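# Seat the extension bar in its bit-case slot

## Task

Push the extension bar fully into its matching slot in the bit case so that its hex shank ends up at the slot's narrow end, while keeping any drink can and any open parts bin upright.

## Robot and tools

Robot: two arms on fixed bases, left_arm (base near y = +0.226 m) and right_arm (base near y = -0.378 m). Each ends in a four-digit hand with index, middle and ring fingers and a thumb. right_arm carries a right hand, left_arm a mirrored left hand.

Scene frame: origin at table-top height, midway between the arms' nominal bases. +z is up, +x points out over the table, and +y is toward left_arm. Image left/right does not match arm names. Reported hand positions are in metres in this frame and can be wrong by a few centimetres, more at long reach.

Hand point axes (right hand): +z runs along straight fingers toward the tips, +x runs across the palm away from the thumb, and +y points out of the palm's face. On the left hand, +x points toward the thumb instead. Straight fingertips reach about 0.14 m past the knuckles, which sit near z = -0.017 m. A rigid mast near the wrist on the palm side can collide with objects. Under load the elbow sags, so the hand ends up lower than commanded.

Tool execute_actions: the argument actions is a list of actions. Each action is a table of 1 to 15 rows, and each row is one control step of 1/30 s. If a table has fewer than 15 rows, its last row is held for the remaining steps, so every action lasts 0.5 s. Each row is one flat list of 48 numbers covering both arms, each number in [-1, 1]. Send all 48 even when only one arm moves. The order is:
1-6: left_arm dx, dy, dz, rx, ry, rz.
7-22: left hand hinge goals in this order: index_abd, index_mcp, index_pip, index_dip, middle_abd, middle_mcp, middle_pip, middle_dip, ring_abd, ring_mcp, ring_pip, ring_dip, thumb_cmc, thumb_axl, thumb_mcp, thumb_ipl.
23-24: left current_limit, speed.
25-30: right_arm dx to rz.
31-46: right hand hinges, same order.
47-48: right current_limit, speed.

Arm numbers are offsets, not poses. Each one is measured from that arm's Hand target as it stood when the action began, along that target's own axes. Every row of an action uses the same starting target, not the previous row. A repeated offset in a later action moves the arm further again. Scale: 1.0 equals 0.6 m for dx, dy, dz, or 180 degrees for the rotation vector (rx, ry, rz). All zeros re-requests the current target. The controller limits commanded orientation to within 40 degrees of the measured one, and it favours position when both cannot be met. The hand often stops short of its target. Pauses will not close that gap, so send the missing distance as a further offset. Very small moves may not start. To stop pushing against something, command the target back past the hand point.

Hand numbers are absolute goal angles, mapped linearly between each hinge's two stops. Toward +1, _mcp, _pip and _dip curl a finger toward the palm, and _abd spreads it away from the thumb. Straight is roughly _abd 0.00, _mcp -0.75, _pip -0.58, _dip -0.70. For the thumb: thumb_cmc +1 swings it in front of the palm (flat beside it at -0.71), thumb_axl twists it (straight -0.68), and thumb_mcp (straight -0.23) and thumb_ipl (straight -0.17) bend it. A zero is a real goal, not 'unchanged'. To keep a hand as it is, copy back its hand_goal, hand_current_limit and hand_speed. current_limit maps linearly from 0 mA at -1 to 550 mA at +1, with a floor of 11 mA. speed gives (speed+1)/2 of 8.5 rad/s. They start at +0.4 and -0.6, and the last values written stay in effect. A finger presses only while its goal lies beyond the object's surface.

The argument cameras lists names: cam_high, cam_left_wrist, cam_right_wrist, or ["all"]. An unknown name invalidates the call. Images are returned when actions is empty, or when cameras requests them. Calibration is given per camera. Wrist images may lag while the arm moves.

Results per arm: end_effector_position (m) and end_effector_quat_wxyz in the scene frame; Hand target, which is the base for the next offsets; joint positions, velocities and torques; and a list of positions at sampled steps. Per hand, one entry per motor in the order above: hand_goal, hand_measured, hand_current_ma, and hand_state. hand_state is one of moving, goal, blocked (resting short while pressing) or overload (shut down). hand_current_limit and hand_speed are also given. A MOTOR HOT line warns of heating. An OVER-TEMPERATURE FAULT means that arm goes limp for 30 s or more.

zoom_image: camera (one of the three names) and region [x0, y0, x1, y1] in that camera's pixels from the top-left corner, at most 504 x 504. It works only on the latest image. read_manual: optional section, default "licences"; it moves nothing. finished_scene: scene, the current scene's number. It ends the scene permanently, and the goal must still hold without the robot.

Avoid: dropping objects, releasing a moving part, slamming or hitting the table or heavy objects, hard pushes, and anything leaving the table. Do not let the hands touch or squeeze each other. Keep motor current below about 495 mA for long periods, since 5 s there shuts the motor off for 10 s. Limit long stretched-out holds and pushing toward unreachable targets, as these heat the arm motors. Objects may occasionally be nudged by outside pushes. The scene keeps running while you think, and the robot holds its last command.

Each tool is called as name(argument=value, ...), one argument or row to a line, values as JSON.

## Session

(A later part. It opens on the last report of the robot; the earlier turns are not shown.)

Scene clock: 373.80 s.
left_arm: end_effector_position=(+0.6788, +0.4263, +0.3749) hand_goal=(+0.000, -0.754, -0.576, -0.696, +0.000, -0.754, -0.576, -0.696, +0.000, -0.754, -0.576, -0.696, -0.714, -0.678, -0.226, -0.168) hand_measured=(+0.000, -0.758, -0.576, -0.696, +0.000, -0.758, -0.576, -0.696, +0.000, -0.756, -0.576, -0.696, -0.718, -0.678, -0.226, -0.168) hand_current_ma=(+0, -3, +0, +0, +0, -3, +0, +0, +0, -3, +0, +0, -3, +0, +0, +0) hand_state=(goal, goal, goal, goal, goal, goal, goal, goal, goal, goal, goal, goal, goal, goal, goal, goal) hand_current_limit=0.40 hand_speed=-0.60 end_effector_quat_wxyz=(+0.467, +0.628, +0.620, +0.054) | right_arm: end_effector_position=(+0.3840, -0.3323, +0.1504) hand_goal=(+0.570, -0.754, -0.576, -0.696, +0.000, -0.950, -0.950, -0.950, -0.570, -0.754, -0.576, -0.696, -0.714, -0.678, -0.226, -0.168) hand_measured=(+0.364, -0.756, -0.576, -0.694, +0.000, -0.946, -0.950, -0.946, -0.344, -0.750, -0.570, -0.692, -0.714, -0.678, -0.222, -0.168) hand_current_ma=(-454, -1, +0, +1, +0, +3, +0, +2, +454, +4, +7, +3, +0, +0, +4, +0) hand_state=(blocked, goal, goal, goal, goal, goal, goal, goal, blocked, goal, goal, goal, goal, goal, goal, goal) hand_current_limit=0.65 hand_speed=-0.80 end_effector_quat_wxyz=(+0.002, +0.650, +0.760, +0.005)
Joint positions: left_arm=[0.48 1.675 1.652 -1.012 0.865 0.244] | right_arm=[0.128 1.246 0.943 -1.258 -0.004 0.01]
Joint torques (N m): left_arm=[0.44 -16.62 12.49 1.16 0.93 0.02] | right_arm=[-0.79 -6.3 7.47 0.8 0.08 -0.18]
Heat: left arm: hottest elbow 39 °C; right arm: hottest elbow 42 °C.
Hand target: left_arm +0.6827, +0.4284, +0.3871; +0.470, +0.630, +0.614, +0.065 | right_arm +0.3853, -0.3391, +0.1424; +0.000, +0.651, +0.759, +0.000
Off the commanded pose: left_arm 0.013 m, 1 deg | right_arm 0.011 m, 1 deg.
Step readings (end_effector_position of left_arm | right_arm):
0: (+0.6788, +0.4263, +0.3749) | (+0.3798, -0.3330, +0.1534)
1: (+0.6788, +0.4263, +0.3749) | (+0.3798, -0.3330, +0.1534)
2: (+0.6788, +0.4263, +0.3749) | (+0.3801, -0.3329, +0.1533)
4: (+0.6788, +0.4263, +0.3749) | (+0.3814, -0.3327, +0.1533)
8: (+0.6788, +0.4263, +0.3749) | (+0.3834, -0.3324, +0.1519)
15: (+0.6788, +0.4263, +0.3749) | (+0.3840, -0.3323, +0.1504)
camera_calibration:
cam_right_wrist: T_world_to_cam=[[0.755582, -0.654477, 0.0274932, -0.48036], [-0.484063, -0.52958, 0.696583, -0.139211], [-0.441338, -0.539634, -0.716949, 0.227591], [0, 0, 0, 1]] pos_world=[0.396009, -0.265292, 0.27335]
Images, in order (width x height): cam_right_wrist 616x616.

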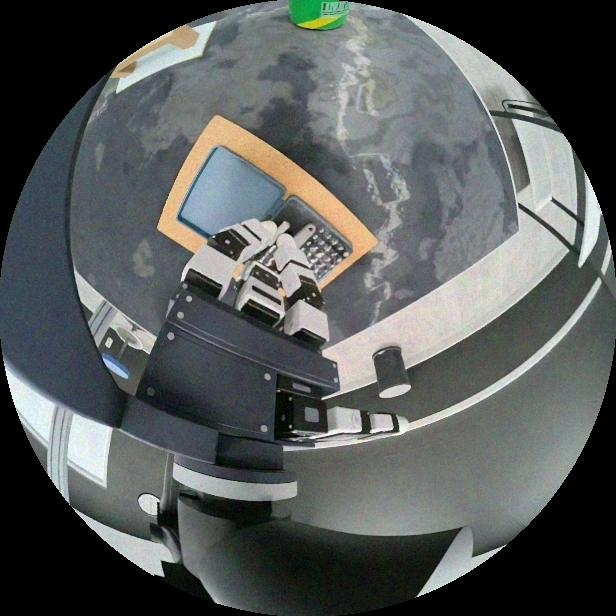

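execute_actions(
  actions=[
    [[0,0,0,0,0,0,0,-0.754,-0.576,-0.696,0,-0.754,-0.576,-0.696,0,-0.754,-0.576,-0.696,-0.714,-0.678,-0.226,-0.168,0.4,-0.6,0,-0.0045,0.002,0,0,0,0.57,-0.754,-0.576,-0.696,0,-0.95,-0.95,-0.95,-0.57,-0.754,-0.576,-0.696,-0.714,-0.678,-0.226,-0.168,0.65,-0.8]],
  ],
  cameras=["cam_right_wrist"],
)

zoom_image(
  camera="cam_right_wrist",
  region=[265, 195, 310, 240],
)

Scene clock: 389.97 s.
left_arm: end_effector_position=(+0.6788, +0.4263, +0.3749) hand_goal=(+0.000, -0.754, -0.576, -0.696, +0.000, -0.754, -0.576, -0.696, +0.000, -0.754, -0.576, -0.696, -0.714, -0.678, -0.226, -0.168) hand_measured=(+0.000, -0.758, -0.576, -0.696, +0.000, -0.758, -0.576, -0.696, +0.000, -0.756, -0.576, -0.696, -0.718, -0.678, -0.226, -0.168) hand_current_ma=(+0, -3, +0, +0, +0, -3, +0, +0, +0, -3, +0, +0, -3, +0, +0, +0) hand_state=(goal, goal, goal, goal, goal, goal, goal, goal, goal, goal, goal, goal, goal, goal, goal, goal) hand_current_limit=0.40 hand_speed=-0.60 end_effector_quat_wxyz=(+0.467, +0.628, +0.620, +0.054) | right_arm: end_effector_position=(+0.3830, -0.3324, +0.1482) hand_goal=(+0.570, -0.754, -0.576, -0.696, +0.000, -0.950, -0.950, -0.950, -0.570, -0.754, -0.576, -0.696, -0.714, -0.678, -0.226, -0.168) hand_measured=(+0.366, -0.754, -0.576, -0.694, +0.000, -0.946, -0.950, -0.946, -0.344, -0.748, -0.570, -0.692, -0.714, -0.678, -0.222, -0.168) hand_current_ma=(-454, +0, +0, +1, +0, +3, +0, +2, +454, +5, +7, +3, +0, +0, +4, +0) hand_state=(blocked, goal, goal, goal, goal, goal, goal, goal, blocked, goal, goal, goal, goal, goal, goal, goal) hand_current_limit=0.65 hand_speed=-0.80 end_effector_quat_wxyz=(+0.001, +0.650, +0.760, +0.004)
Joint positions: left_arm=[0.48 1.675 1.652 -1.012 0.865 0.244] | right_arm=[0.128 1.246 0.938 -1.254 -0.004 0.009]
Joint torques (N m): left_arm=[0.44 -16.67 12.48 1.16 0.93 0.02] | right_arm=[-0.85 -6.65 7.24 0.75 0.08 -0.17]
Heat: left arm: hottest elbow 39 °C; right arm: hottest elbow 42 °C.
Hand target: left_arm +0.6827, +0.4284, +0.3871; +0.470, +0.630, +0.614, +0.065 | right_arm +0.3827, -0.3395, +0.1413; +0.000, +0.651, +0.759, +0.000
Off the commanded pose: left_arm 0.013 m, 1 deg | right_arm 0.010 m, 1 deg.
Step readings (end_effector_position of left_arm | right_arm):
0: (+0.6788, +0.4263, +0.3749) | (+0.3840, -0.3323, +0.1504)
1: (+0.6788, +0.4263, +0.3749) | (+0.3840, -0.3323, +0.1504)
2: (+0.6788, +0.4263, +0.3749) | (+0.3839, -0.3323, +0.1502)
4: (+0.6788, +0.4263, +0.3749) | (+0.3833, -0.3324, +0.1491)
8: (+0.6788, +0.4263, +0.3749) | (+0.3830, -0.3324, +0.1484)
15: (+0.6788, +0.4263, +0.3749) | (+0.3830, -0.3324, +0.1482)
camera_calibration:
cam_right_wrist: T_world_to_cam=[[0.756089, -0.653931, 0.0265185, -0.479484], [-0.482603, -0.529711, 0.697495, -0.138852], [-0.442067, -0.540167, -0.716098, 0.225505], [0, 0, 0, 1]] pos_world=[0.395211, -0.265291, 0.271047]
Images, in order (width x height): cam_right_wrist 616x616.

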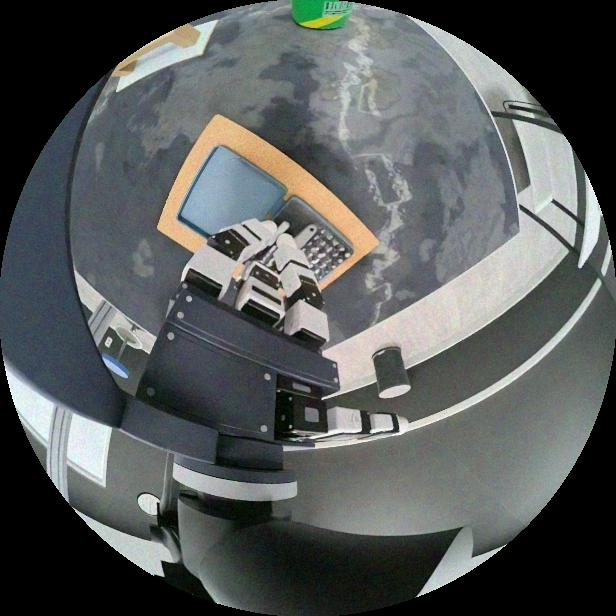

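Scaled by 11.200 from the camera's 616x616 image, which has a finer 880x880 frame.

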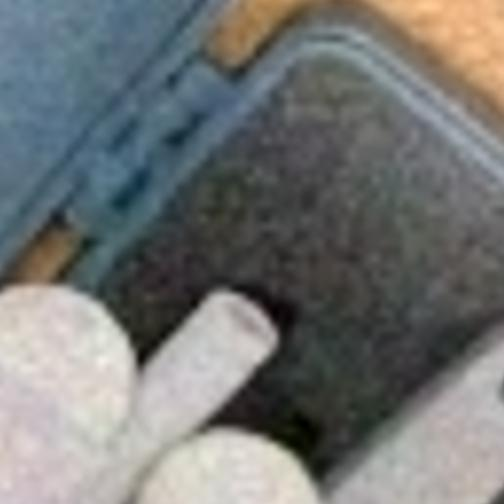

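execute_actions(
  actions=[
    [[0,0,0,0,0,0,0,-0.754,-0.576,-0.696,0,-0.754,-0.576,-0.696,0,-0.754,-0.576,-0.696,-0.714,-0.678,-0.226,-0.168,0.4,-0.6,0,-0.0045,0.004,0,0,0,0.57,-0.754,-0.576,-0.696,0,-0.95,-0.95,-0.95,-0.57,-0.754,-0.576,-0.696,-0.714,-0.678,-0.226,-0.168,0.65,-0.8]],
  ],
  cameras=["cam_right_wrist"],
)

zoom_image(
  camera="cam_right_wrist",
  region=[265, 195, 310, 240],
)

Scene clock: 400.97 s.
left_arm: end_effector_position=(+0.6788, +0.4263, +0.3749) hand_goal=(+0.000, -0.754, -0.576, -0.696, +0.000, -0.754, -0.576, -0.696, +0.000, -0.754, -0.576, -0.696, -0.714, -0.678, -0.226, -0.168) hand_measured=(+0.000, -0.758, -0.576, -0.696, +0.000, -0.758, -0.576, -0.696, +0.000, -0.756, -0.576, -0.696, -0.718, -0.678, -0.226, -0.168) hand_current_ma=(+0, -3, +0, +0, +0, -3, +0, +0, +0, -3, +0, +0, -3, +0, +0, +0) hand_state=(goal, goal, goal, goal, goal, goal, goal, goal, goal, goal, goal, goal, goal, goal, goal, goal) hand_current_limit=0.40 hand_speed=-0.60 end_effector_quat_wxyz=(+0.467, +0.628, +0.620, +0.054) | right_arm: end_effector_position=(+0.3824, -0.3324, +0.1468) hand_goal=(+0.570, -0.754, -0.576, -0.696, +0.000, -0.950, -0.950, -0.950, -0.570, -0.754, -0.576, -0.696, -0.714, -0.678, -0.226, -0.168) hand_measured=(+0.368, -0.754, -0.576, -0.694, +0.000, -0.946, -0.950, -0.946, -0.344, -0.748, -0.570, -0.692, -0.714, -0.678, -0.222, -0.168) hand_current_ma=(-454, +0, +0, +1, +0, +3, +0, +2, +454, +6, +7, +3, +0, +0, +4, +0) hand_state=(blocked, goal, goal, goal, goal, goal, goal, goal, blocked, goal, goal, goal, goal, goal, goal, goal) hand_current_limit=0.65 hand_speed=-0.80 end_effector_quat_wxyz=(+0.002, +0.650, +0.760, +0.005)
Joint positions: left_arm=[0.48 1.675 1.652 -1.012 0.865 0.244] | right_arm=[0.128 1.244 0.932 -1.248 -0.004 0.009]
Joint torques (N m): left_arm=[0.44 -16.67 12.48 1.16 0.93 0.02] | right_arm=[-0.85 -6.95 6.86 0.75 0.09 -0.17]
Heat: left arm: hottest elbow 39 °C; right arm: hottest elbow 41 °C.
Hand target: left_arm +0.6827, +0.4284, +0.3871; +0.470, +0.630, +0.614, +0.065 | right_arm +0.3800, -0.3399, +0.1389; +0.000, +0.651, +0.759, +0.000
Off the commanded pose: left_arm 0.013 m, 1 deg | right_arm 0.011 m, 1 deg.
Step readings (end_effector_position of left_arm | right_arm):
0: (+0.6788, +0.4263, +0.3749) | (+0.3830, -0.3324, +0.1482)
1: (+0.6788, +0.4263, +0.3749) | (+0.3830, -0.3324, +0.1482)
2: (+0.6788, +0.4263, +0.3749) | (+0.3829, -0.3324, +0.1481)
4: (+0.6788, +0.4263, +0.3749) | (+0.3827, -0.3324, +0.1474)
8: (+0.6788, +0.4263, +0.3749) | (+0.3824, -0.3324, +0.1466)
15: (+0.6788, +0.4263, +0.3749) | (+0.3824, -0.3324, +0.1468)
camera_calibration:
cam_right_wrist: T_world_to_cam=[[0.756068, -0.65392, 0.0273946, -0.479121], [-0.483831, -0.530242, 0.69624, -0.137739], [-0.44076, -0.539659, -0.717286, 0.223936], [0, 0, 0, 1]] pos_world=[0.394307, -0.265492, 0.269651]
Images, in order (width x height): cam_right_wrist 616x616.

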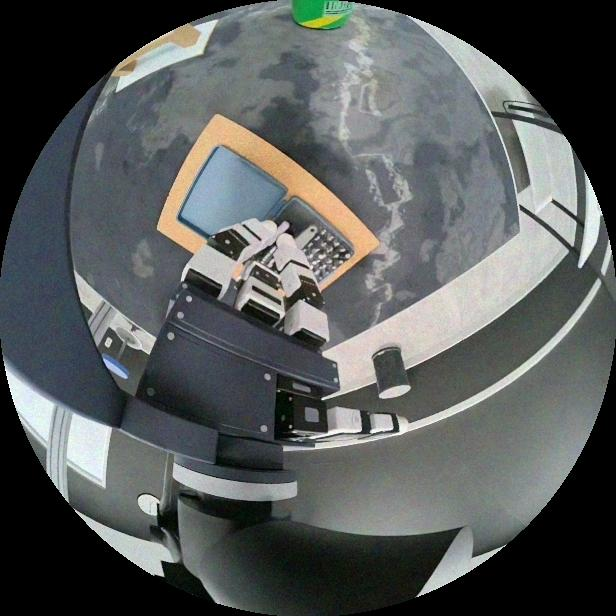

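Scaled by 11.200 from the camera's 616x616 image, which has a finer 880x880 frame.

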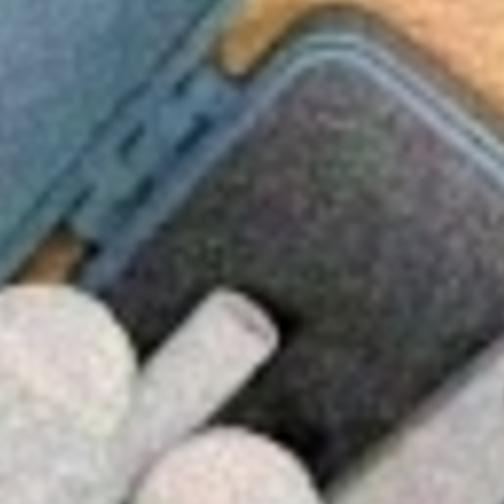

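execute_actions(
  actions=[
    [[0,0,0,0,0,0,0,-0.754,-0.576,-0.696,0,-0.754,-0.576,-0.696,0,-0.754,-0.576,-0.696,-0.714,-0.678,-0.226,-0.168,0.4,-0.6,0,-0.0075,-0.001,0,0,0,0.57,-0.754,-0.576,-0.696,0,-0.95,-0.95,-0.95,-0.57,-0.754,-0.576,-0.696,-0.714,-0.678,-0.226,-0.168,0.65,-0.8]],
  ],
  cameras=["cam_right_wrist","cam_high"],
)

zoom_image(
  camera="cam_right_wrist",
  region=[265, 195, 310, 240],
)

zoom_image(
  camera="cam_high",
  region=[220, 240, 310, 330],
)

Scene clock: 415.77 s.
left_arm: end_effector_position=(+0.6788, +0.4263, +0.3749) hand_goal=(+0.000, -0.754, -0.576, -0.696, +0.000, -0.754, -0.576, -0.696, +0.000, -0.754, -0.576, -0.696, -0.714, -0.678, -0.226, -0.168) hand_measured=(+0.000, -0.758, -0.576, -0.696, +0.000, -0.758, -0.576, -0.696, +0.000, -0.756, -0.576, -0.696, -0.718, -0.678, -0.226, -0.168) hand_current_ma=(+0, -3, +0, +0, +0, -3, +0, +0, +0, -3, +0, +0, -3, +0, +0, +0) hand_state=(goal, goal, goal, goal, goal, goal, goal, goal, goal, goal, goal, goal, goal, goal, goal, goal) hand_current_limit=0.40 hand_speed=-0.60 end_effector_quat_wxyz=(+0.467, +0.628, +0.620, +0.054) | right_arm: end_effector_position=(+0.3794, -0.3329, +0.1471) hand_goal=(+0.570, -0.754, -0.576, -0.696, +0.000, -0.950, -0.950, -0.950, -0.570, -0.754, -0.576, -0.696, -0.714, -0.678, -0.226, -0.168) hand_measured=(+0.368, -0.750, -0.574, -0.694, +0.000, -0.946, -0.950, -0.946, -0.344, -0.744, -0.568, -0.692, -0.714, -0.678, -0.222, -0.168) hand_current_ma=(-454, +3, +1, +1, +0, +3, +0, +2, +454, +13, +8, +3, +0, +0, +4, +0) hand_state=(blocked, goal, goal, goal, goal, goal, goal, goal, blocked, goal, goal, goal, goal, goal, goal, goal) hand_current_limit=0.65 hand_speed=-0.80 end_effector_quat_wxyz=(+0.003, +0.649, +0.760, +0.007)
Joint positions: left_arm=[0.48 1.675 1.652 -1.012 0.865 0.244] | right_arm=[0.128 1.233 0.923 -1.246 -0.004 0.009]
Joint torques (N m): left_arm=[0.44 -16.67 12.48 1.16 0.93 0.02] | right_arm=[-0.91 -6.95 6.86 0.55 0.09 -0.17]
Heat: left arm: hottest elbow 39 °C; right arm: hottest elbow 40 °C.
Hand target: left_arm +0.6827, +0.4284, +0.3871; +0.470, +0.630, +0.614, +0.065 | right_arm +0.3756, -0.3405, +0.1395; +0.000, +0.651, +0.759, +0.000
Off the commanded pose: left_arm 0.013 m, 1 deg | right_arm 0.011 m, 1 deg.
Step readings (end_effector_position of left_arm | right_arm):
0: (+0.6788, +0.4263, +0.3749) | (+0.3824, -0.3324, +0.1468)
1: (+0.6788, +0.4263, +0.3749) | (+0.3824, -0.3324, +0.1469)
2: (+0.6788, +0.4263, +0.3749) | (+0.3822, -0.3324, +0.1469)
4: (+0.6788, +0.4263, +0.3749) | (+0.3817, -0.3325, +0.1470)
8: (+0.6788, +0.4263, +0.3749) | (+0.3797, -0.3328, +0.1470)
15: (+0.6788, +0.4263, +0.3749) | (+0.3794, -0.3329, +0.1471)
camera_calibration:
cam_right_wrist: T_world_to_cam=[[0.756196, -0.653661, 0.029917, -0.477548], [-0.48628, -0.53079, 0.694113, -0.138619], [-0.437835, -0.539434, -0.719244, 0.221973], [0, 0, 0, 1]] pos_world=[0.390899, -0.265993, 0.270157]
Images, in order (width x height): cam_high 896x504, cam_right_wrist 616x616.

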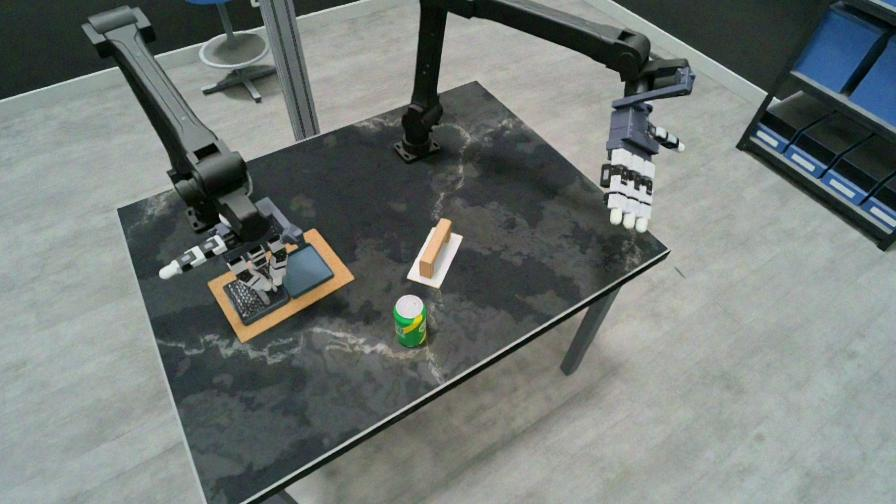

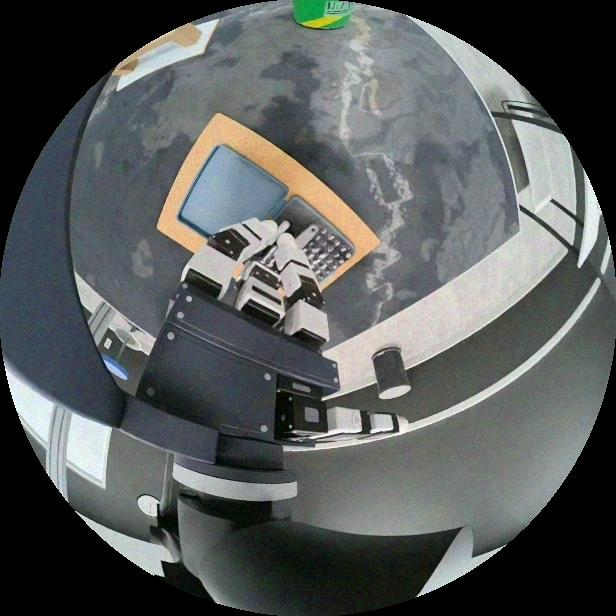

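Scaled by 11.200 from the camera's 616x616 image, which has a finer 880x880 frame.

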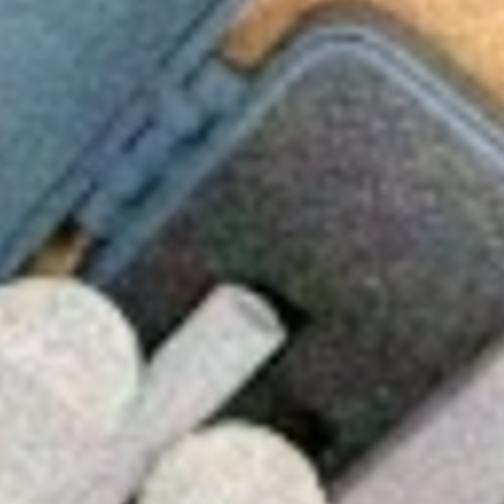

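Scaled by 5.600 from the camera's 896x504 image, which has a finer 1280x720 frame.

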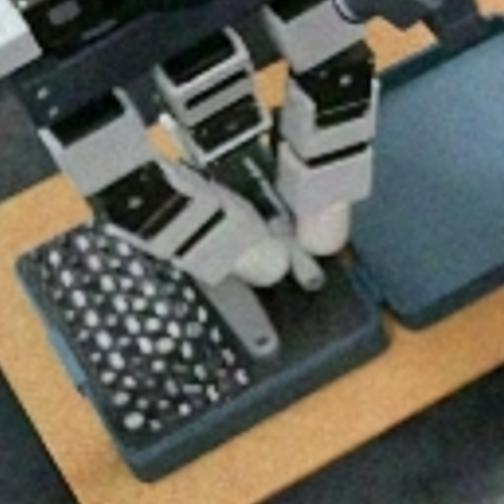

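execute_actions(
  actions=[
    [[0,0,0,0,0,0,0,-0.754,-0.576,-0.696,0,-0.754,-0.576,-0.696,0,-0.754,-0.576,-0.696,-0.714,-0.678,-0.226,-0.168,0.4,-0.6,0,0,0,0,0,0,0.34,-0.754,-0.576,-0.696,0,-0.95,-0.95,-0.95,-0.31,-0.754,-0.576,-0.696,-0.714,-0.678,-0.226,-0.168,0.3,-0.8]],
    [[0,0,0,0,0,0,0,-0.754,-0.576,-0.696,0,-0.754,-0.576,-0.696,0,-0.754,-0.576,-0.696,-0.714,-0.678,-0.226,-0.168,0.4,-0.6,0,0,0,0,0,0,0.22,-0.754,-0.576,-0.696,0,-0.95,-0.95,-0.95,-0.2,-0.754,-0.576,-0.696,-0.714,-0.678,-0.226,-0.168,0.3,-0.8]],
  ],
  cameras=["cam_right_wrist","cam_high"],
)

zoom_image(
  camera="cam_right_wrist",
  region=[250, 190, 310, 250],
)

zoom_image(
  camera="cam_high",
  region=[220, 240, 310, 330],
)

Scene clock: 428.27 s.
left_arm: end_effector_position=(+0.6788, +0.4263, +0.3749) hand_goal=(+0.000, -0.754, -0.576, -0.696, +0.000, -0.754, -0.576, -0.696, +0.000, -0.754, -0.576, -0.696, -0.714, -0.678, -0.226, -0.168) hand_measured=(+0.000, -0.758, -0.576, -0.696, +0.000, -0.758, -0.576, -0.696, +0.000, -0.756, -0.576, -0.696, -0.718, -0.678, -0.226, -0.168) hand_current_ma=(+0, -3, +0, +0, +0, -3, +0, +0, +0, -3, +0, +0, -3, +0, +0, +0) hand_state=(goal, goal, goal, goal, goal, goal, goal, goal, goal, goal, goal, goal, goal, goal, goal, goal) hand_current_limit=0.40 hand_speed=-0.60 end_effector_quat_wxyz=(+0.467, +0.628, +0.620, +0.054) | right_arm: end_effector_position=(+0.3793, -0.3326, +0.1492) hand_goal=(+0.220, -0.754, -0.576, -0.696, +0.000, -0.950, -0.950, -0.950, -0.200, -0.754, -0.576, -0.696, -0.714, -0.678, -0.226, -0.168) hand_measured=(+0.288, -0.750, -0.574, -0.694, +0.000, -0.946, -0.950, -0.946, -0.202, -0.750, -0.572, -0.694, -0.714, -0.678, -0.222, -0.168) hand_current_ma=(+142, +4, +1, +1, +0, +3, +0, +2, -2, +4, +3, +2, +0, +0, +4, +0) hand_state=(blocked, goal, goal, goal, goal, goal, goal, goal, goal, goal, goal, goal, goal, goal, goal, goal) hand_current_limit=0.30 hand_speed=-0.80 end_effector_quat_wxyz=(+0.004, +0.649, +0.760, +0.009)
Joint positions: left_arm=[0.48 1.675 1.652 -1.012 0.865 0.244] | right_arm=[0.128 1.228 0.923 -1.246 -0.006 0.009]
Joint torques (N m): left_arm=[0.44 -16.67 12.48 1.14 0.93 0.02] | right_arm=[-0.85 -6.59 6.86 0.54 0.14 -0.17]
Heat: left arm: hottest elbow 39 °C; right arm: hottest elbow 39 °C.
Hand target: left_arm +0.6827, +0.4284, +0.3871; +0.470, +0.630, +0.614, +0.065 | right_arm +0.3756, -0.3406, +0.1395; +0.000, +0.651, +0.759, +0.000
Off the commanded pose: left_arm 0.013 m, 1 deg | right_arm 0.013 m, 1 deg.
Step readings (end_effector_position of left_arm | right_arm):
0: (+0.6788, +0.4263, +0.3749) | (+0.3794, -0.3329, +0.1471)
1: (+0.6788, +0.4263, +0.3749) | (+0.3794, -0.3329, +0.1471)
2: (+0.6788, +0.4263, +0.3749) | (+0.3794, -0.3329, +0.1471)
4: (+0.6788, +0.4263, +0.3749) | (+0.3794, -0.3330, +0.1473)
8: (+0.6788, +0.4263, +0.3749) | (+0.3794, -0.3330, +0.1474)
15: (+0.6788, +0.4263, +0.3749) | (+0.3794, -0.3330, +0.1474)
16: (+0.6788, +0.4263, +0.3749) | (+0.3794, -0.3330, +0.1474)
17: (+0.6788, +0.4263, +0.3749) | (+0.3794, -0.3330, +0.1474)
19: (+0.6788, +0.4263, +0.3749) | (+0.3793, -0.3328, +0.1477)
23: (+0.6788, +0.4263, +0.3749) | (+0.3793, -0.3326, +0.1492)
30: (+0.6788, +0.4263, +0.3749) | (+0.3793, -0.3326, +0.1492)
camera_calibration:
cam_right_wrist: T_world_to_cam=[[0.756084, -0.653683, 0.0321927, -0.477652], [-0.489757, -0.532479, 0.690365, -0.138675], [-0.434138, -0.53774, -0.722745, 0.223113], [0, 0, 0, 1]] pos_world=[0.390089, -0.266097, 0.272367]
Images, in order (width x height): cam_high 896x504, cam_right_wrist 616x616.

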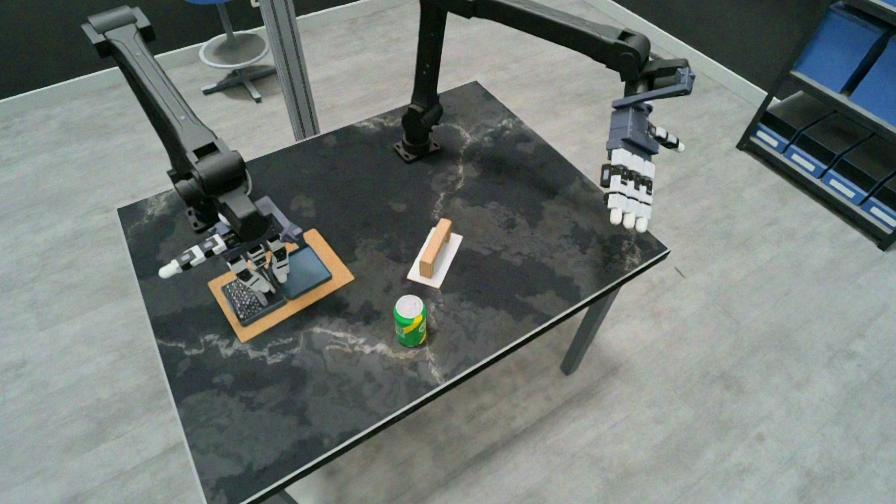

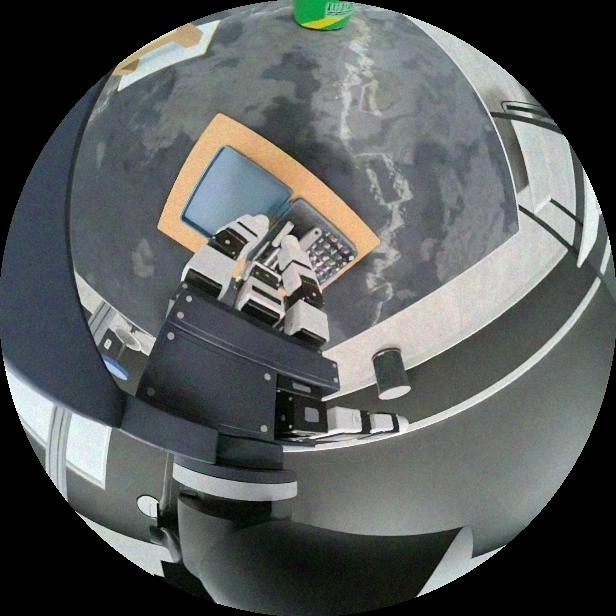

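Scaled by 8.400 from the camera's 616x616 image, which has a finer 880x880 frame.

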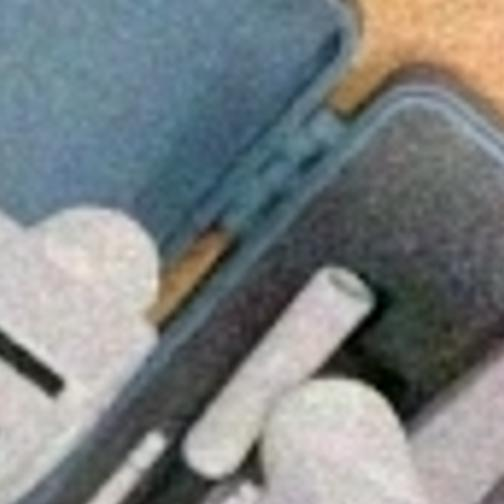

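Scaled by 5.600 from the camera's 896x504 image, which has a finer 1280x720 frame.

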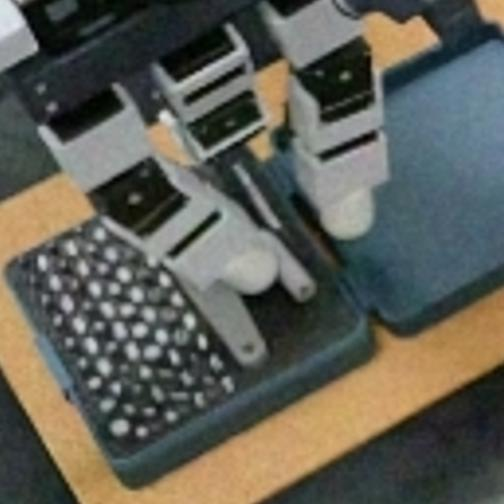

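execute_actions(
  actions=[
    [[0,0,0,0,0,0,0,-0.754,-0.576,-0.696,0,-0.754,-0.576,-0.696,0,-0.754,-0.576,-0.696,-0.714,-0.678,-0.226,-0.168,0.4,-0.6,0,0,0,0,0,0,0.295,-0.98,0.08,-0.98,0,-0.95,-0.95,-0.95,-0.1,-0.754,-0.576,-0.696,-0.714,-0.678,-0.226,-0.168,0.4,-0.7]],
    [[0,0,0,0,0,0,0,-0.754,-0.576,-0.696,0,-0.754,-0.576,-0.696,0,-0.754,-0.576,-0.696,-0.714,-0.678,-0.226,-0.168,0.4,-0.6,0,0,0,0,0,0,0.295,-0.98,0.2,-0.98,0,-0.95,-0.95,-0.95,0,-0.95,-0.95,-0.95,-0.714,-0.678,-0.226,-0.168,0.4,-0.6]],
    [[0,0,0,0,0,0,0,-0.754,-0.576,-0.696,0,-0.754,-0.576,-0.696,0,-0.754,-0.576,-0.696,-0.714,-0.678,-0.226,-0.168,0.4,-0.6,0,0,-0.05,0,0,0,0.1,-0.98,0.2,-0.98,0,-0.95,-0.95,-0.95,0,-0.95,-0.95,-0.95,-0.714,-0.678,-0.226,-0.168,0.4,-0.6]],
    [[0,0,0,0,0,0,0,-0.754,-0.576,-0.696,0,-0.754,-0.576,-0.696,0,-0.754,-0.576,-0.696,-0.714,-0.678,-0.226,-0.168,0.4,-0.6,0,0,-0.02,0,0,0,0,-0.95,-0.95,-0.95,0,-0.95,-0.95,-0.95,0,-0.95,-0.95,-0.95,-0.714,-0.678,-0.226,-0.168,0.4,-0.4]],
  ],
  cameras=["cam_right_wrist","cam_high"],
)

zoom_image(
  camera="cam_right_wrist",
  region=[250, 190, 320, 260],
)

zoom_image(
  camera="cam_high",
  region=[220, 240, 310, 330],
)

Scene clock: 441.20 s.
left_arm: end_effector_position=(+0.6788, +0.4263, +0.3749) hand_goal=(+0.000, -0.754, -0.576, -0.696, +0.000, -0.754, -0.576, -0.696, +0.000, -0.754, -0.576, -0.696, -0.714, -0.678, -0.226, -0.168) hand_measured=(+0.000, -0.758, -0.576, -0.696, +0.000, -0.758, -0.576, -0.696, +0.000, -0.756, -0.576, -0.696, -0.718, -0.678, -0.226, -0.168) hand_current_ma=(+0, -3, +0, +0, +0, -3, +0, +0, +0, -3, +0, +0, -3, +0, +0, +0) hand_state=(goal, goal, goal, goal, goal, goal, goal, goal, goal, goal, goal, goal, goal, goal, goal, goal) hand_current_limit=0.40 hand_speed=-0.60 end_effector_quat_wxyz=(+0.467, +0.628, +0.620, +0.054) | right_arm: end_effector_position=(+0.3623, -0.3359, +0.1620) hand_goal=(+0.000, -0.950, -0.950, -0.950, +0.000, -0.950, -0.950, -0.950, +0.000, -0.950, -0.950, -0.950, -0.714, -0.678, -0.226, -0.168) hand_measured=(+0.002, -0.948, -0.944, -0.952, +0.004, -0.946, -0.950, -0.946, -0.004, -0.942, -0.944, -0.946, -0.714, -0.678, -0.222, -0.168) hand_current_ma=(+2, +2, +7, -2, +2, +3, +0, +2, -2, +10, +7, +2, +0, +0, +4, +0) hand_state=(goal, goal, goal, goal, goal, goal, goal, goal, goal, goal, goal, goal, goal, goal, goal, goal) hand_current_limit=0.40 hand_speed=-0.40 end_effector_quat_wxyz=(-0.012, +0.649, +0.761, -0.012)
Joint positions: left_arm=[0.48 1.675 1.652 -1.012 0.865 0.244] | right_arm=[0.128 1.203 0.949 -1.351 -0.003 0.007]
Joint torques (N m): left_arm=[0.38 -16.67 12.48 1.16 0.93 0.02] | right_arm=[-0.91 -6.77 11.28 -0.1 0.09 -0.16]
Heat: left arm: hottest elbow 39 °C; right arm: hottest elbow 39 °C.
Hand target: left_arm +0.6827, +0.4284, +0.3871; +0.470, +0.630, +0.614, +0.065 | right_arm +0.3755, -0.3406, +0.1815; +0.000, +0.651, +0.759, +0.000
Off the commanded pose: left_arm 0.013 m, 1 deg | right_arm 0.024 m, 2 deg.
Step readings (end_effector_position of left_arm | right_arm):
0: (+0.6788, +0.4263, +0.3749) | (+0.3793, -0.3326, +0.1492)
1: (+0.6788, +0.4263, +0.3749) | (+0.3793, -0.3326, +0.1492)
2: (+0.6788, +0.4263, +0.3749) | (+0.3793, -0.3327, +0.1492)
4: (+0.6788, +0.4263, +0.3749) | (+0.3793, -0.3330, +0.1492)
8: (+0.6788, +0.4263, +0.3749) | (+0.3790, -0.3330, +0.1486)
15: (+0.6788, +0.4263, +0.3749) | (+0.3773, -0.3333, +0.1464)
16: (+0.6788, +0.4263, +0.3749) | (+0.3770, -0.3333, +0.1461)
17: (+0.6788, +0.4263, +0.3749) | (+0.3767, -0.3334, +0.1457)
19: (+0.6788, +0.4263, +0.3749) | (+0.3762, -0.3335, +0.1450)
23: (+0.6788, +0.4263, +0.3749) | (+0.3759, -0.3335, +0.1447)
30: (+0.6788, +0.4263, +0.3749) | (+0.3759, -0.3335, +0.1447)
31: (+0.6788, +0.4263, +0.3749) | (+0.3758, -0.3335, +0.1446)
32: (+0.6788, +0.4263, +0.3749) | (+0.3752, -0.3336, +0.1444)
34: (+0.6788, +0.4263, +0.3749) | (+0.3705, -0.3342, +0.1437)
38: (+0.6788, +0.4263, +0.3749) | (+0.3625, -0.3357, +0.1447)
45: (+0.6788, +0.4263, +0.3749) | (+0.3616, -0.3360, +0.1486)
46: (+0.6788, +0.4263, +0.3749) | (+0.3618, -0.3360, +0.1491)
47: (+0.6788, +0.4263, +0.3749) | (+0.3616, -0.3360, +0.1495)
49: (+0.6788, +0.4263, +0.3749) | (+0.3609, -0.3362, +0.1515)
53: (+0.6788, +0.4263, +0.3749) | (+0.3617, -0.3360, +0.1578)
60: (+0.6788, +0.4263, +0.3749) | (+0.3626, -0.3359, +0.1621)
camera_calibration:
cam_right_wrist: T_world_to_cam=[[0.757642, -0.652671, -0.000438457, -0.462291], [-0.452004, -0.525185, 0.721022, -0.173745], [-0.47082, -0.546078, -0.692912, 0.2289], [0, 0, 0, 1]] pos_world=[0.379489, -0.267974, 0.283679]
Images, in order (width x height): cam_high 896x504, cam_right_wrist 616x616.

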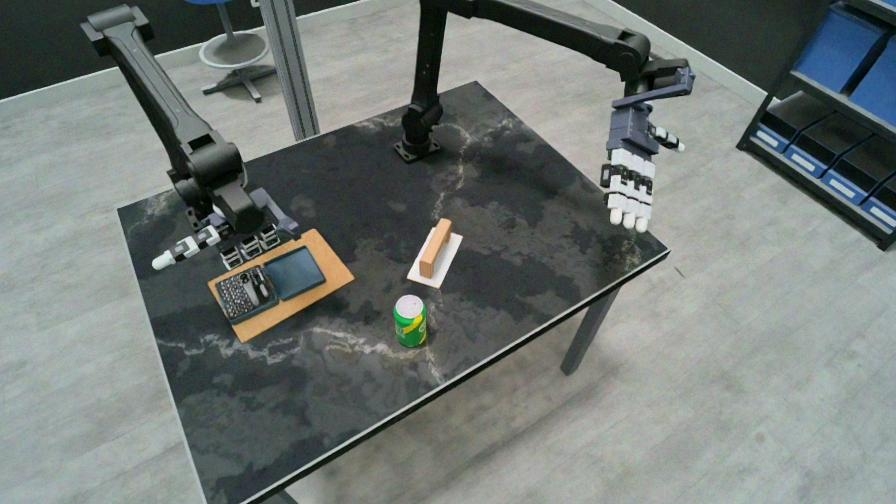

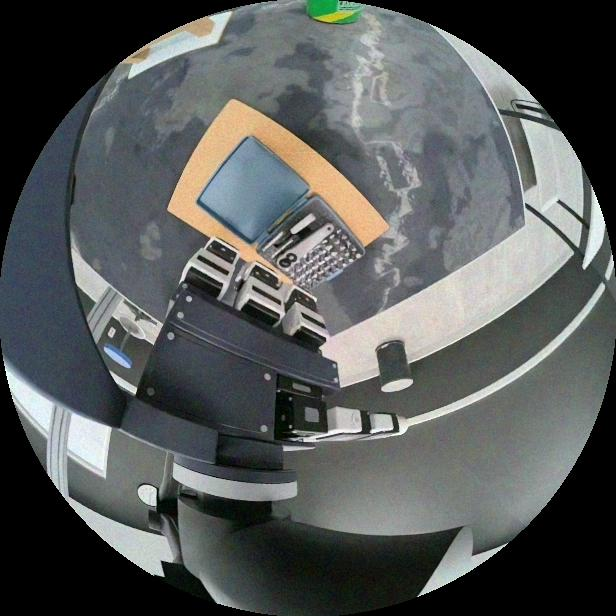

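Scaled by 7.200 from the camera's 616x616 image, which has a finer 880x880 frame.

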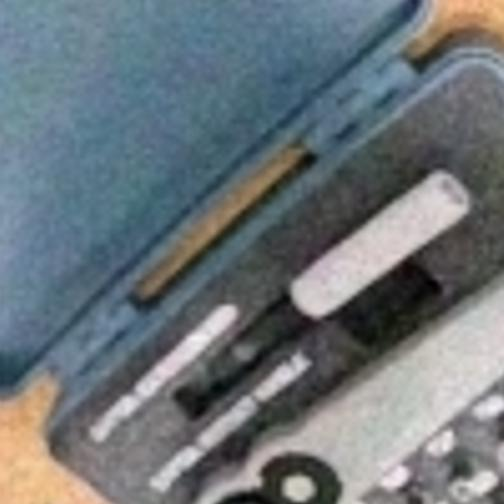

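Scaled by 5.600 from the camera's 896x504 image, which has a finer 1280x720 frame.

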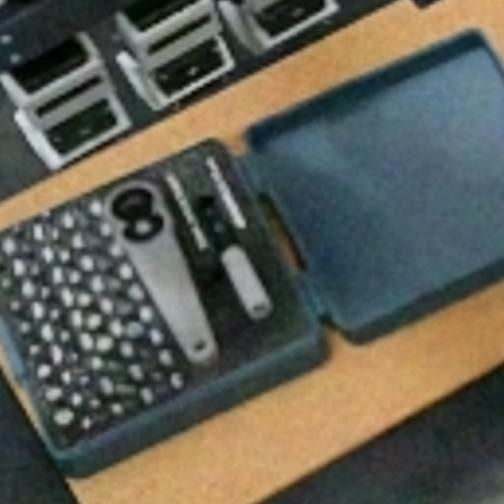

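execute_actions(
  actions=[
    [[0,0,0,0,0,0,0,-0.754,-0.576,-0.696,0,-0.754,-0.576,-0.696,0,-0.754,-0.576,-0.696,-0.714,-0.678,-0.226,-0.168,0.4,-0.6,-0.0507,0.0028,-0.01,0,0,0.042,0,-0.95,-0.95,-0.95,0,-0.95,-0.95,-0.95,0,-0.95,-0.95,-0.95,-0.714,-0.678,-0.226,-0.168,0.2,-0.4]],
    [[0,0,0,0,0,0,0,-0.754,-0.576,-0.696,0,-0.754,-0.576,-0.696,0,-0.754,-0.576,-0.696,-0.714,-0.678,-0.226,-0.168,0.4,-0.6,0,0,0.01,0,0,0,0,-0.95,-0.95,-0.95,0,-0.589,-0.576,-0.696,0,-0.95,-0.95,-0.95,-0.714,-0.678,-0.226,-0.168,0.2,-0.4]],
    [[0,0,0,0,0,0,0,-0.754,-0.576,-0.696,0,-0.754,-0.576,-0.696,0,-0.754,-0.576,-0.696,-0.714,-0.678,-0.226,-0.168,0.4,-0.6,0,0,0.025,0,0,0,0,-0.95,-0.95,-0.95,0,-0.589,-0.576,-0.696,0,-0.95,-0.95,-0.95,-0.714,-0.678,-0.226,-0.168,0.2,-0.4]],
  ],
  cameras=["cam_right_wrist"],
)

zoom_image(
  camera="cam_right_wrist",
  region=[240, 190, 310, 260],
)

Scene clock: 459.43 s.
left_arm: end_effector_position=(+0.6788, +0.4263, +0.3749) hand_goal=(+0.000, -0.754, -0.576, -0.696, +0.000, -0.754, -0.576, -0.696, +0.000, -0.754, -0.576, -0.696, -0.714, -0.678, -0.226, -0.168) hand_measured=(+0.000, -0.758, -0.576, -0.696, +0.000, -0.758, -0.576, -0.696, +0.000, -0.756, -0.576, -0.696, -0.718, -0.678, -0.226, -0.168) hand_current_ma=(+0, -3, +0, +0, +0, -3, +0, +0, +0, -3, +0, +0, -3, +0, +0, +0) hand_state=(goal, goal, goal, goal, goal, goal, goal, goal, goal, goal, goal, goal, goal, goal, goal, goal) hand_current_limit=0.40 hand_speed=-0.60 end_effector_quat_wxyz=(+0.467, +0.628, +0.620, +0.054) | right_arm: end_effector_position=(+0.3782, -0.3635, +0.1706) hand_goal=(+0.000, -0.950, -0.950, -0.950, +0.000, -0.590, -0.576, -0.696, +0.000, -0.950, -0.950, -0.950, -0.714, -0.678, -0.226, -0.168) hand_measured=(+0.002, -0.946, -0.944, -0.952, +0.004, -0.592, -0.578, -0.698, -0.004, -0.942, -0.944, -0.946, -0.714, -0.678, -0.222, -0.168) hand_current_ma=(+2, +3, +7, -2, +2, -1, -2, -2, -2, +10, +7, +2, +0, +0, +4, +0) hand_state=(goal, goal, goal, goal, goal, goal, goal, goal, goal, goal, goal, goal, goal, goal, goal, goal) hand_current_limit=0.20 hand_speed=-0.40 end_effector_quat_wxyz=(+0.000, +0.689, +0.725, +0.001)
Joint positions: left_arm=[0.48 1.675 1.652 -1.012 0.865 0.244] | right_arm=[0.065 1.215 0.975 -1.328 -0.002 0.052]
Joint torques (N m): left_arm=[0.44 -16.67 12.48 1.16 0.93 0.02] | right_arm=[-0.56 -5.95 8.24 0.75 0.02 0.08]
Heat: left arm: hottest elbow 39 °C; right arm: hottest elbow 42 °C.
Hand target: left_arm +0.6827, +0.4284, +0.3871; +0.470, +0.630, +0.614, +0.065 | right_arm +0.3817, -0.3705, +0.1664; +0.000, +0.700, +0.715, +0.000
Off the commanded pose: left_arm 0.013 m, 1 deg | right_arm 0.009 m, 2 deg.
Step readings (end_effector_position of left_arm | right_arm):
0: (+0.6788, +0.4263, +0.3749) | (+0.3623, -0.3359, +0.1620)
1: (+0.6788, +0.4263, +0.3749) | (+0.3623, -0.3361, +0.1620)
2: (+0.6788, +0.4263, +0.3749) | (+0.3625, -0.3373, +0.1623)
4: (+0.6788, +0.4263, +0.3749) | (+0.3629, -0.3428, +0.1635)
8: (+0.6788, +0.4263, +0.3749) | (+0.3666, -0.3581, +0.1686)
15: (+0.6788, +0.4263, +0.3749) | (+0.3690, -0.3641, +0.1724)
16: (+0.6788, +0.4263, +0.3749) | (+0.3689, -0.3642, +0.1724)
17: (+0.6788, +0.4263, +0.3749) | (+0.3689, -0.3642, +0.1724)
19: (+0.6788, +0.4263, +0.3749) | (+0.3689, -0.3643, +0.1724)
23: (+0.6788, +0.4263, +0.3749) | (+0.3689, -0.3644, +0.1722)
30: (+0.6788, +0.4263, +0.3749) | (+0.3689, -0.3645, +0.1722)
31: (+0.6788, +0.4263, +0.3749) | (+0.3689, -0.3645, +0.1722)
32: (+0.6788, +0.4263, +0.3749) | (+0.3693, -0.3645, +0.1722)
34: (+0.6788, +0.4263, +0.3749) | (+0.3718, -0.3642, +0.1724)
38: (+0.6788, +0.4263, +0.3749) | (+0.3765, -0.3637, +0.1714)
45: (+0.6788, +0.4263, +0.3749) | (+0.3781, -0.3636, +0.1706)
camera_calibration:
cam_right_wrist: T_world_to_cam=[[0.682279, -0.730706, 0.0237362, -0.496404], [-0.531802, -0.473755, 0.701956, -0.135106], [-0.501679, -0.491553, -0.711824, 0.262022], [0, 0, 0, 1]] pos_world=[0.398287, -0.297935, 0.293135]
Images, in order (width x height): cam_right_wrist 616x616.

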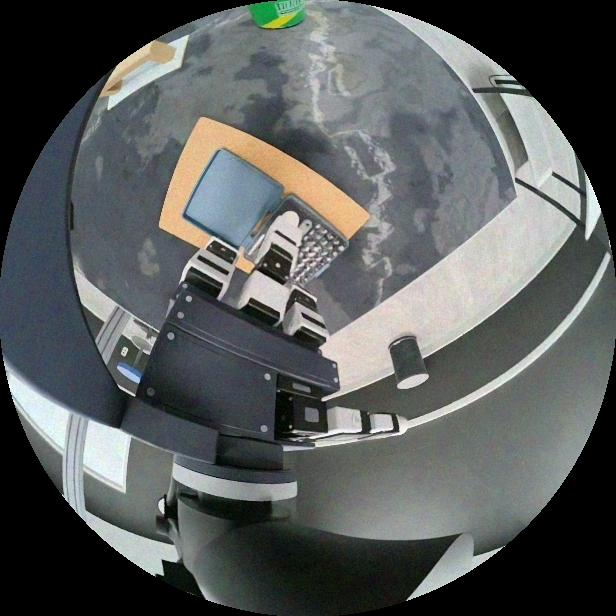

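Scaled by 7.200 from the camera's 616x616 image, which has a finer 880x880 frame.

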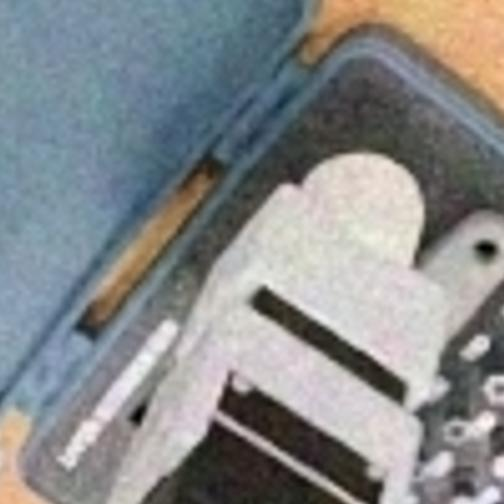

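execute_actions(
  actions=[
    [[0,0,0,0,0,0,0,-0.754,-0.576,-0.696,0,-0.754,-0.576,-0.696,0,-0.754,-0.576,-0.696,-0.714,-0.678,-0.226,-0.168,0.4,-0.6,0,0.005,0.017,0,0,0,0,-0.95,-0.95,-0.95,0,-0.589,-0.576,-0.696,0,-0.95,-0.95,-0.95,-0.714,-0.678,-0.226,-0.168,0.2,-0.4]],
    [[0,0,0,0,0,0,0,-0.754,-0.576,-0.696,0,-0.754,-0.576,-0.696,0,-0.754,-0.576,-0.696,-0.714,-0.678,-0.226,-0.168,0.4,-0.6,0,0,0.012,0,0,0,0,-0.95,-0.95,-0.95,0,-0.589,-0.576,-0.696,0,-0.95,-0.95,-0.95,-0.714,-0.678,-0.226,-0.168,0.2,-0.4]],
  ],
  cameras=["cam_right_wrist","cam_high"],
)

zoom_image(
  camera="cam_right_wrist",
  region=[250, 190, 320, 260],
)

zoom_image(
  camera="cam_high",
  region=[220, 250, 300, 330],
)

Scene clock: 471.77 s.
left_arm: end_effector_position=(+0.6788, +0.4263, +0.3749) hand_goal=(+0.000, -0.754, -0.576, -0.696, +0.000, -0.754, -0.576, -0.696, +0.000, -0.754, -0.576, -0.696, -0.714, -0.678, -0.226, -0.168) hand_measured=(+0.000, -0.758, -0.576, -0.696, +0.000, -0.758, -0.576, -0.696, +0.000, -0.756, -0.576, -0.696, -0.718, -0.678, -0.226, -0.168) hand_current_ma=(+0, -3, +0, +0, +0, -3, +0, +0, +0, -3, +0, +0, -3, +0, +0, +0) hand_state=(goal, goal, goal, goal, goal, goal, goal, goal, goal, goal, goal, goal, goal, goal, goal, goal) hand_current_limit=0.40 hand_speed=-0.60 end_effector_quat_wxyz=(+0.467, +0.628, +0.620, +0.054) | right_arm: end_effector_position=(+0.3838, -0.3630, +0.1566) hand_goal=(+0.000, -0.950, -0.950, -0.950, +0.000, -0.590, -0.576, -0.696, +0.000, -0.950, -0.950, -0.950, -0.714, -0.678, -0.226, -0.168) hand_measured=(+0.002, -0.946, -0.944, -0.952, +0.004, -0.592, -0.578, -0.698, -0.004, -0.942, -0.944, -0.946, -0.714, -0.678, -0.222, -0.168) hand_current_ma=(+2, +3, +7, -2, +2, -1, -2, -2, -2, +10, +7, +2, +0, +0, +4, +0) hand_state=(goal, goal, goal, goal, goal, goal, goal, goal, goal, goal, goal, goal, goal, goal, goal, goal) hand_current_limit=0.20 hand_speed=-0.40 end_effector_quat_wxyz=(+0.002, +0.689, +0.724, +0.004)
Joint positions: left_arm=[0.48 1.675 1.652 -1.012 0.865 0.244] | right_arm=[0.065 1.237 0.952 -1.277 -0.002 0.053]
Joint torques (N m): left_arm=[0.44 -16.67 12.48 1.14 0.93 0.02] | right_arm=[-0.67 -6.07 7.65 0.79 0.01 0.07]
Heat: left arm: hottest elbow 40 °C; right arm: hottest elbow 41 °C.
Hand target: left_arm +0.6827, +0.4284, +0.3871; +0.470, +0.630, +0.614, +0.065 | right_arm +0.3849, -0.3705, +0.1491; +0.000, +0.700, +0.714, +0.000
Off the commanded pose: left_arm 0.013 m, 1 deg | right_arm 0.011 m, 2 deg.
Step readings (end_effector_position of left_arm | right_arm):
0: (+0.6788, +0.4263, +0.3749) | (+0.3783, -0.3635, +0.1707)
1: (+0.6788, +0.4263, +0.3749) | (+0.3783, -0.3635, +0.1707)
2: (+0.6788, +0.4263, +0.3749) | (+0.3788, -0.3635, +0.1707)
4: (+0.6788, +0.4263, +0.3749) | (+0.3811, -0.3633, +0.1707)
8: (+0.6788, +0.4263, +0.3749) | (+0.3839, -0.3630, +0.1674)
15: (+0.6788, +0.4263, +0.3749) | (+0.3832, -0.3631, +0.1629)
16: (+0.6788, +0.4263, +0.3749) | (+0.3833, -0.3631, +0.1629)
17: (+0.6788, +0.4263, +0.3749) | (+0.3836, -0.3630, +0.1629)
19: (+0.6788, +0.4263, +0.3749) | (+0.3843, -0.3629, +0.1622)
23: (+0.6788, +0.4263, +0.3749) | (+0.3836, -0.3630, +0.1585)
30: (+0.6788, +0.4263, +0.3749) | (+0.3837, -0.3630, +0.1565)
camera_calibration:
cam_right_wrist: T_world_to_cam=[[0.681771, -0.731024, 0.028138, -0.50003], [-0.537057, -0.474015, 0.697767, -0.119489], [-0.496747, -0.49083, -0.715772, 0.254133], [0, 0, 0, 1]] pos_world=[0.402974, -0.297437, 0.279347]
Images, in order (width x height): cam_high 896x504, cam_right_wrist 616x616.

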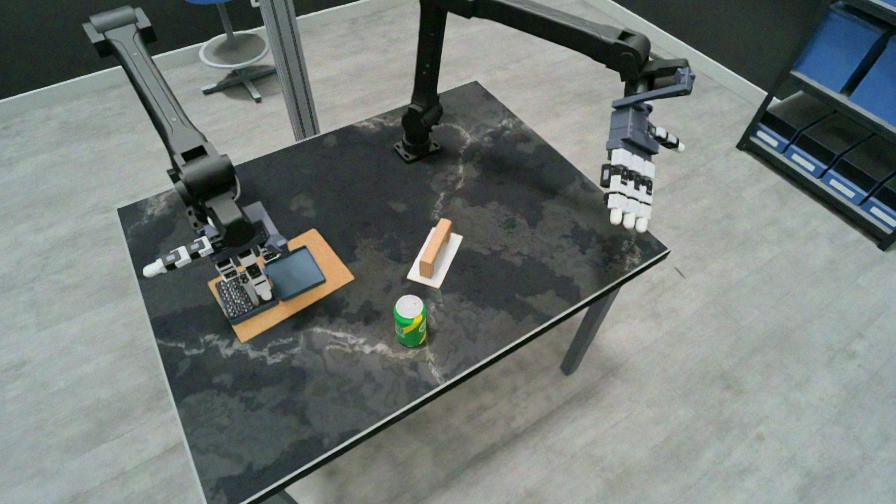

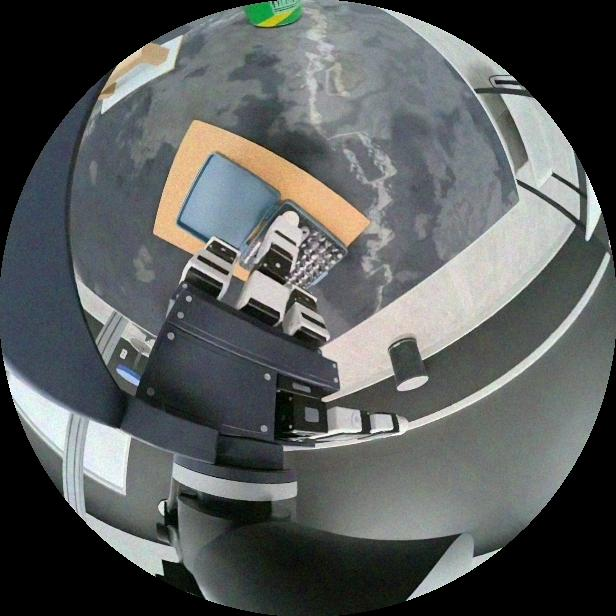

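Scaled by 7.200 from the camera's 616x616 image, which has a finer 880x880 frame.

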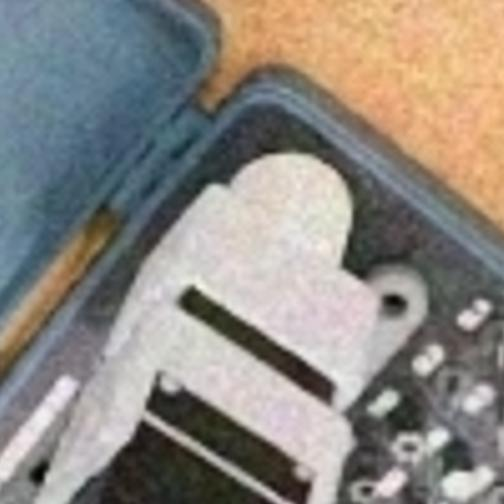

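Scaled by 6.300 from the camera's 896x504 image, which has a finer 1280x720 frame.

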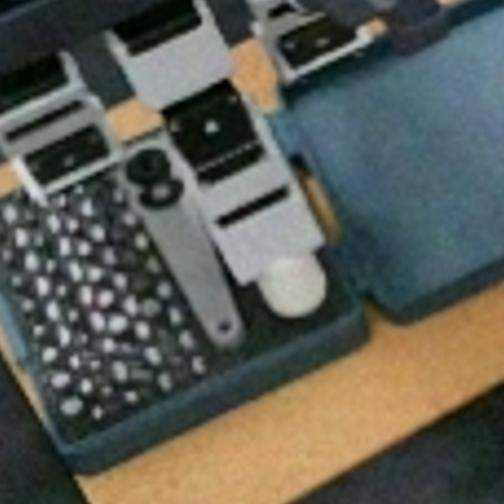

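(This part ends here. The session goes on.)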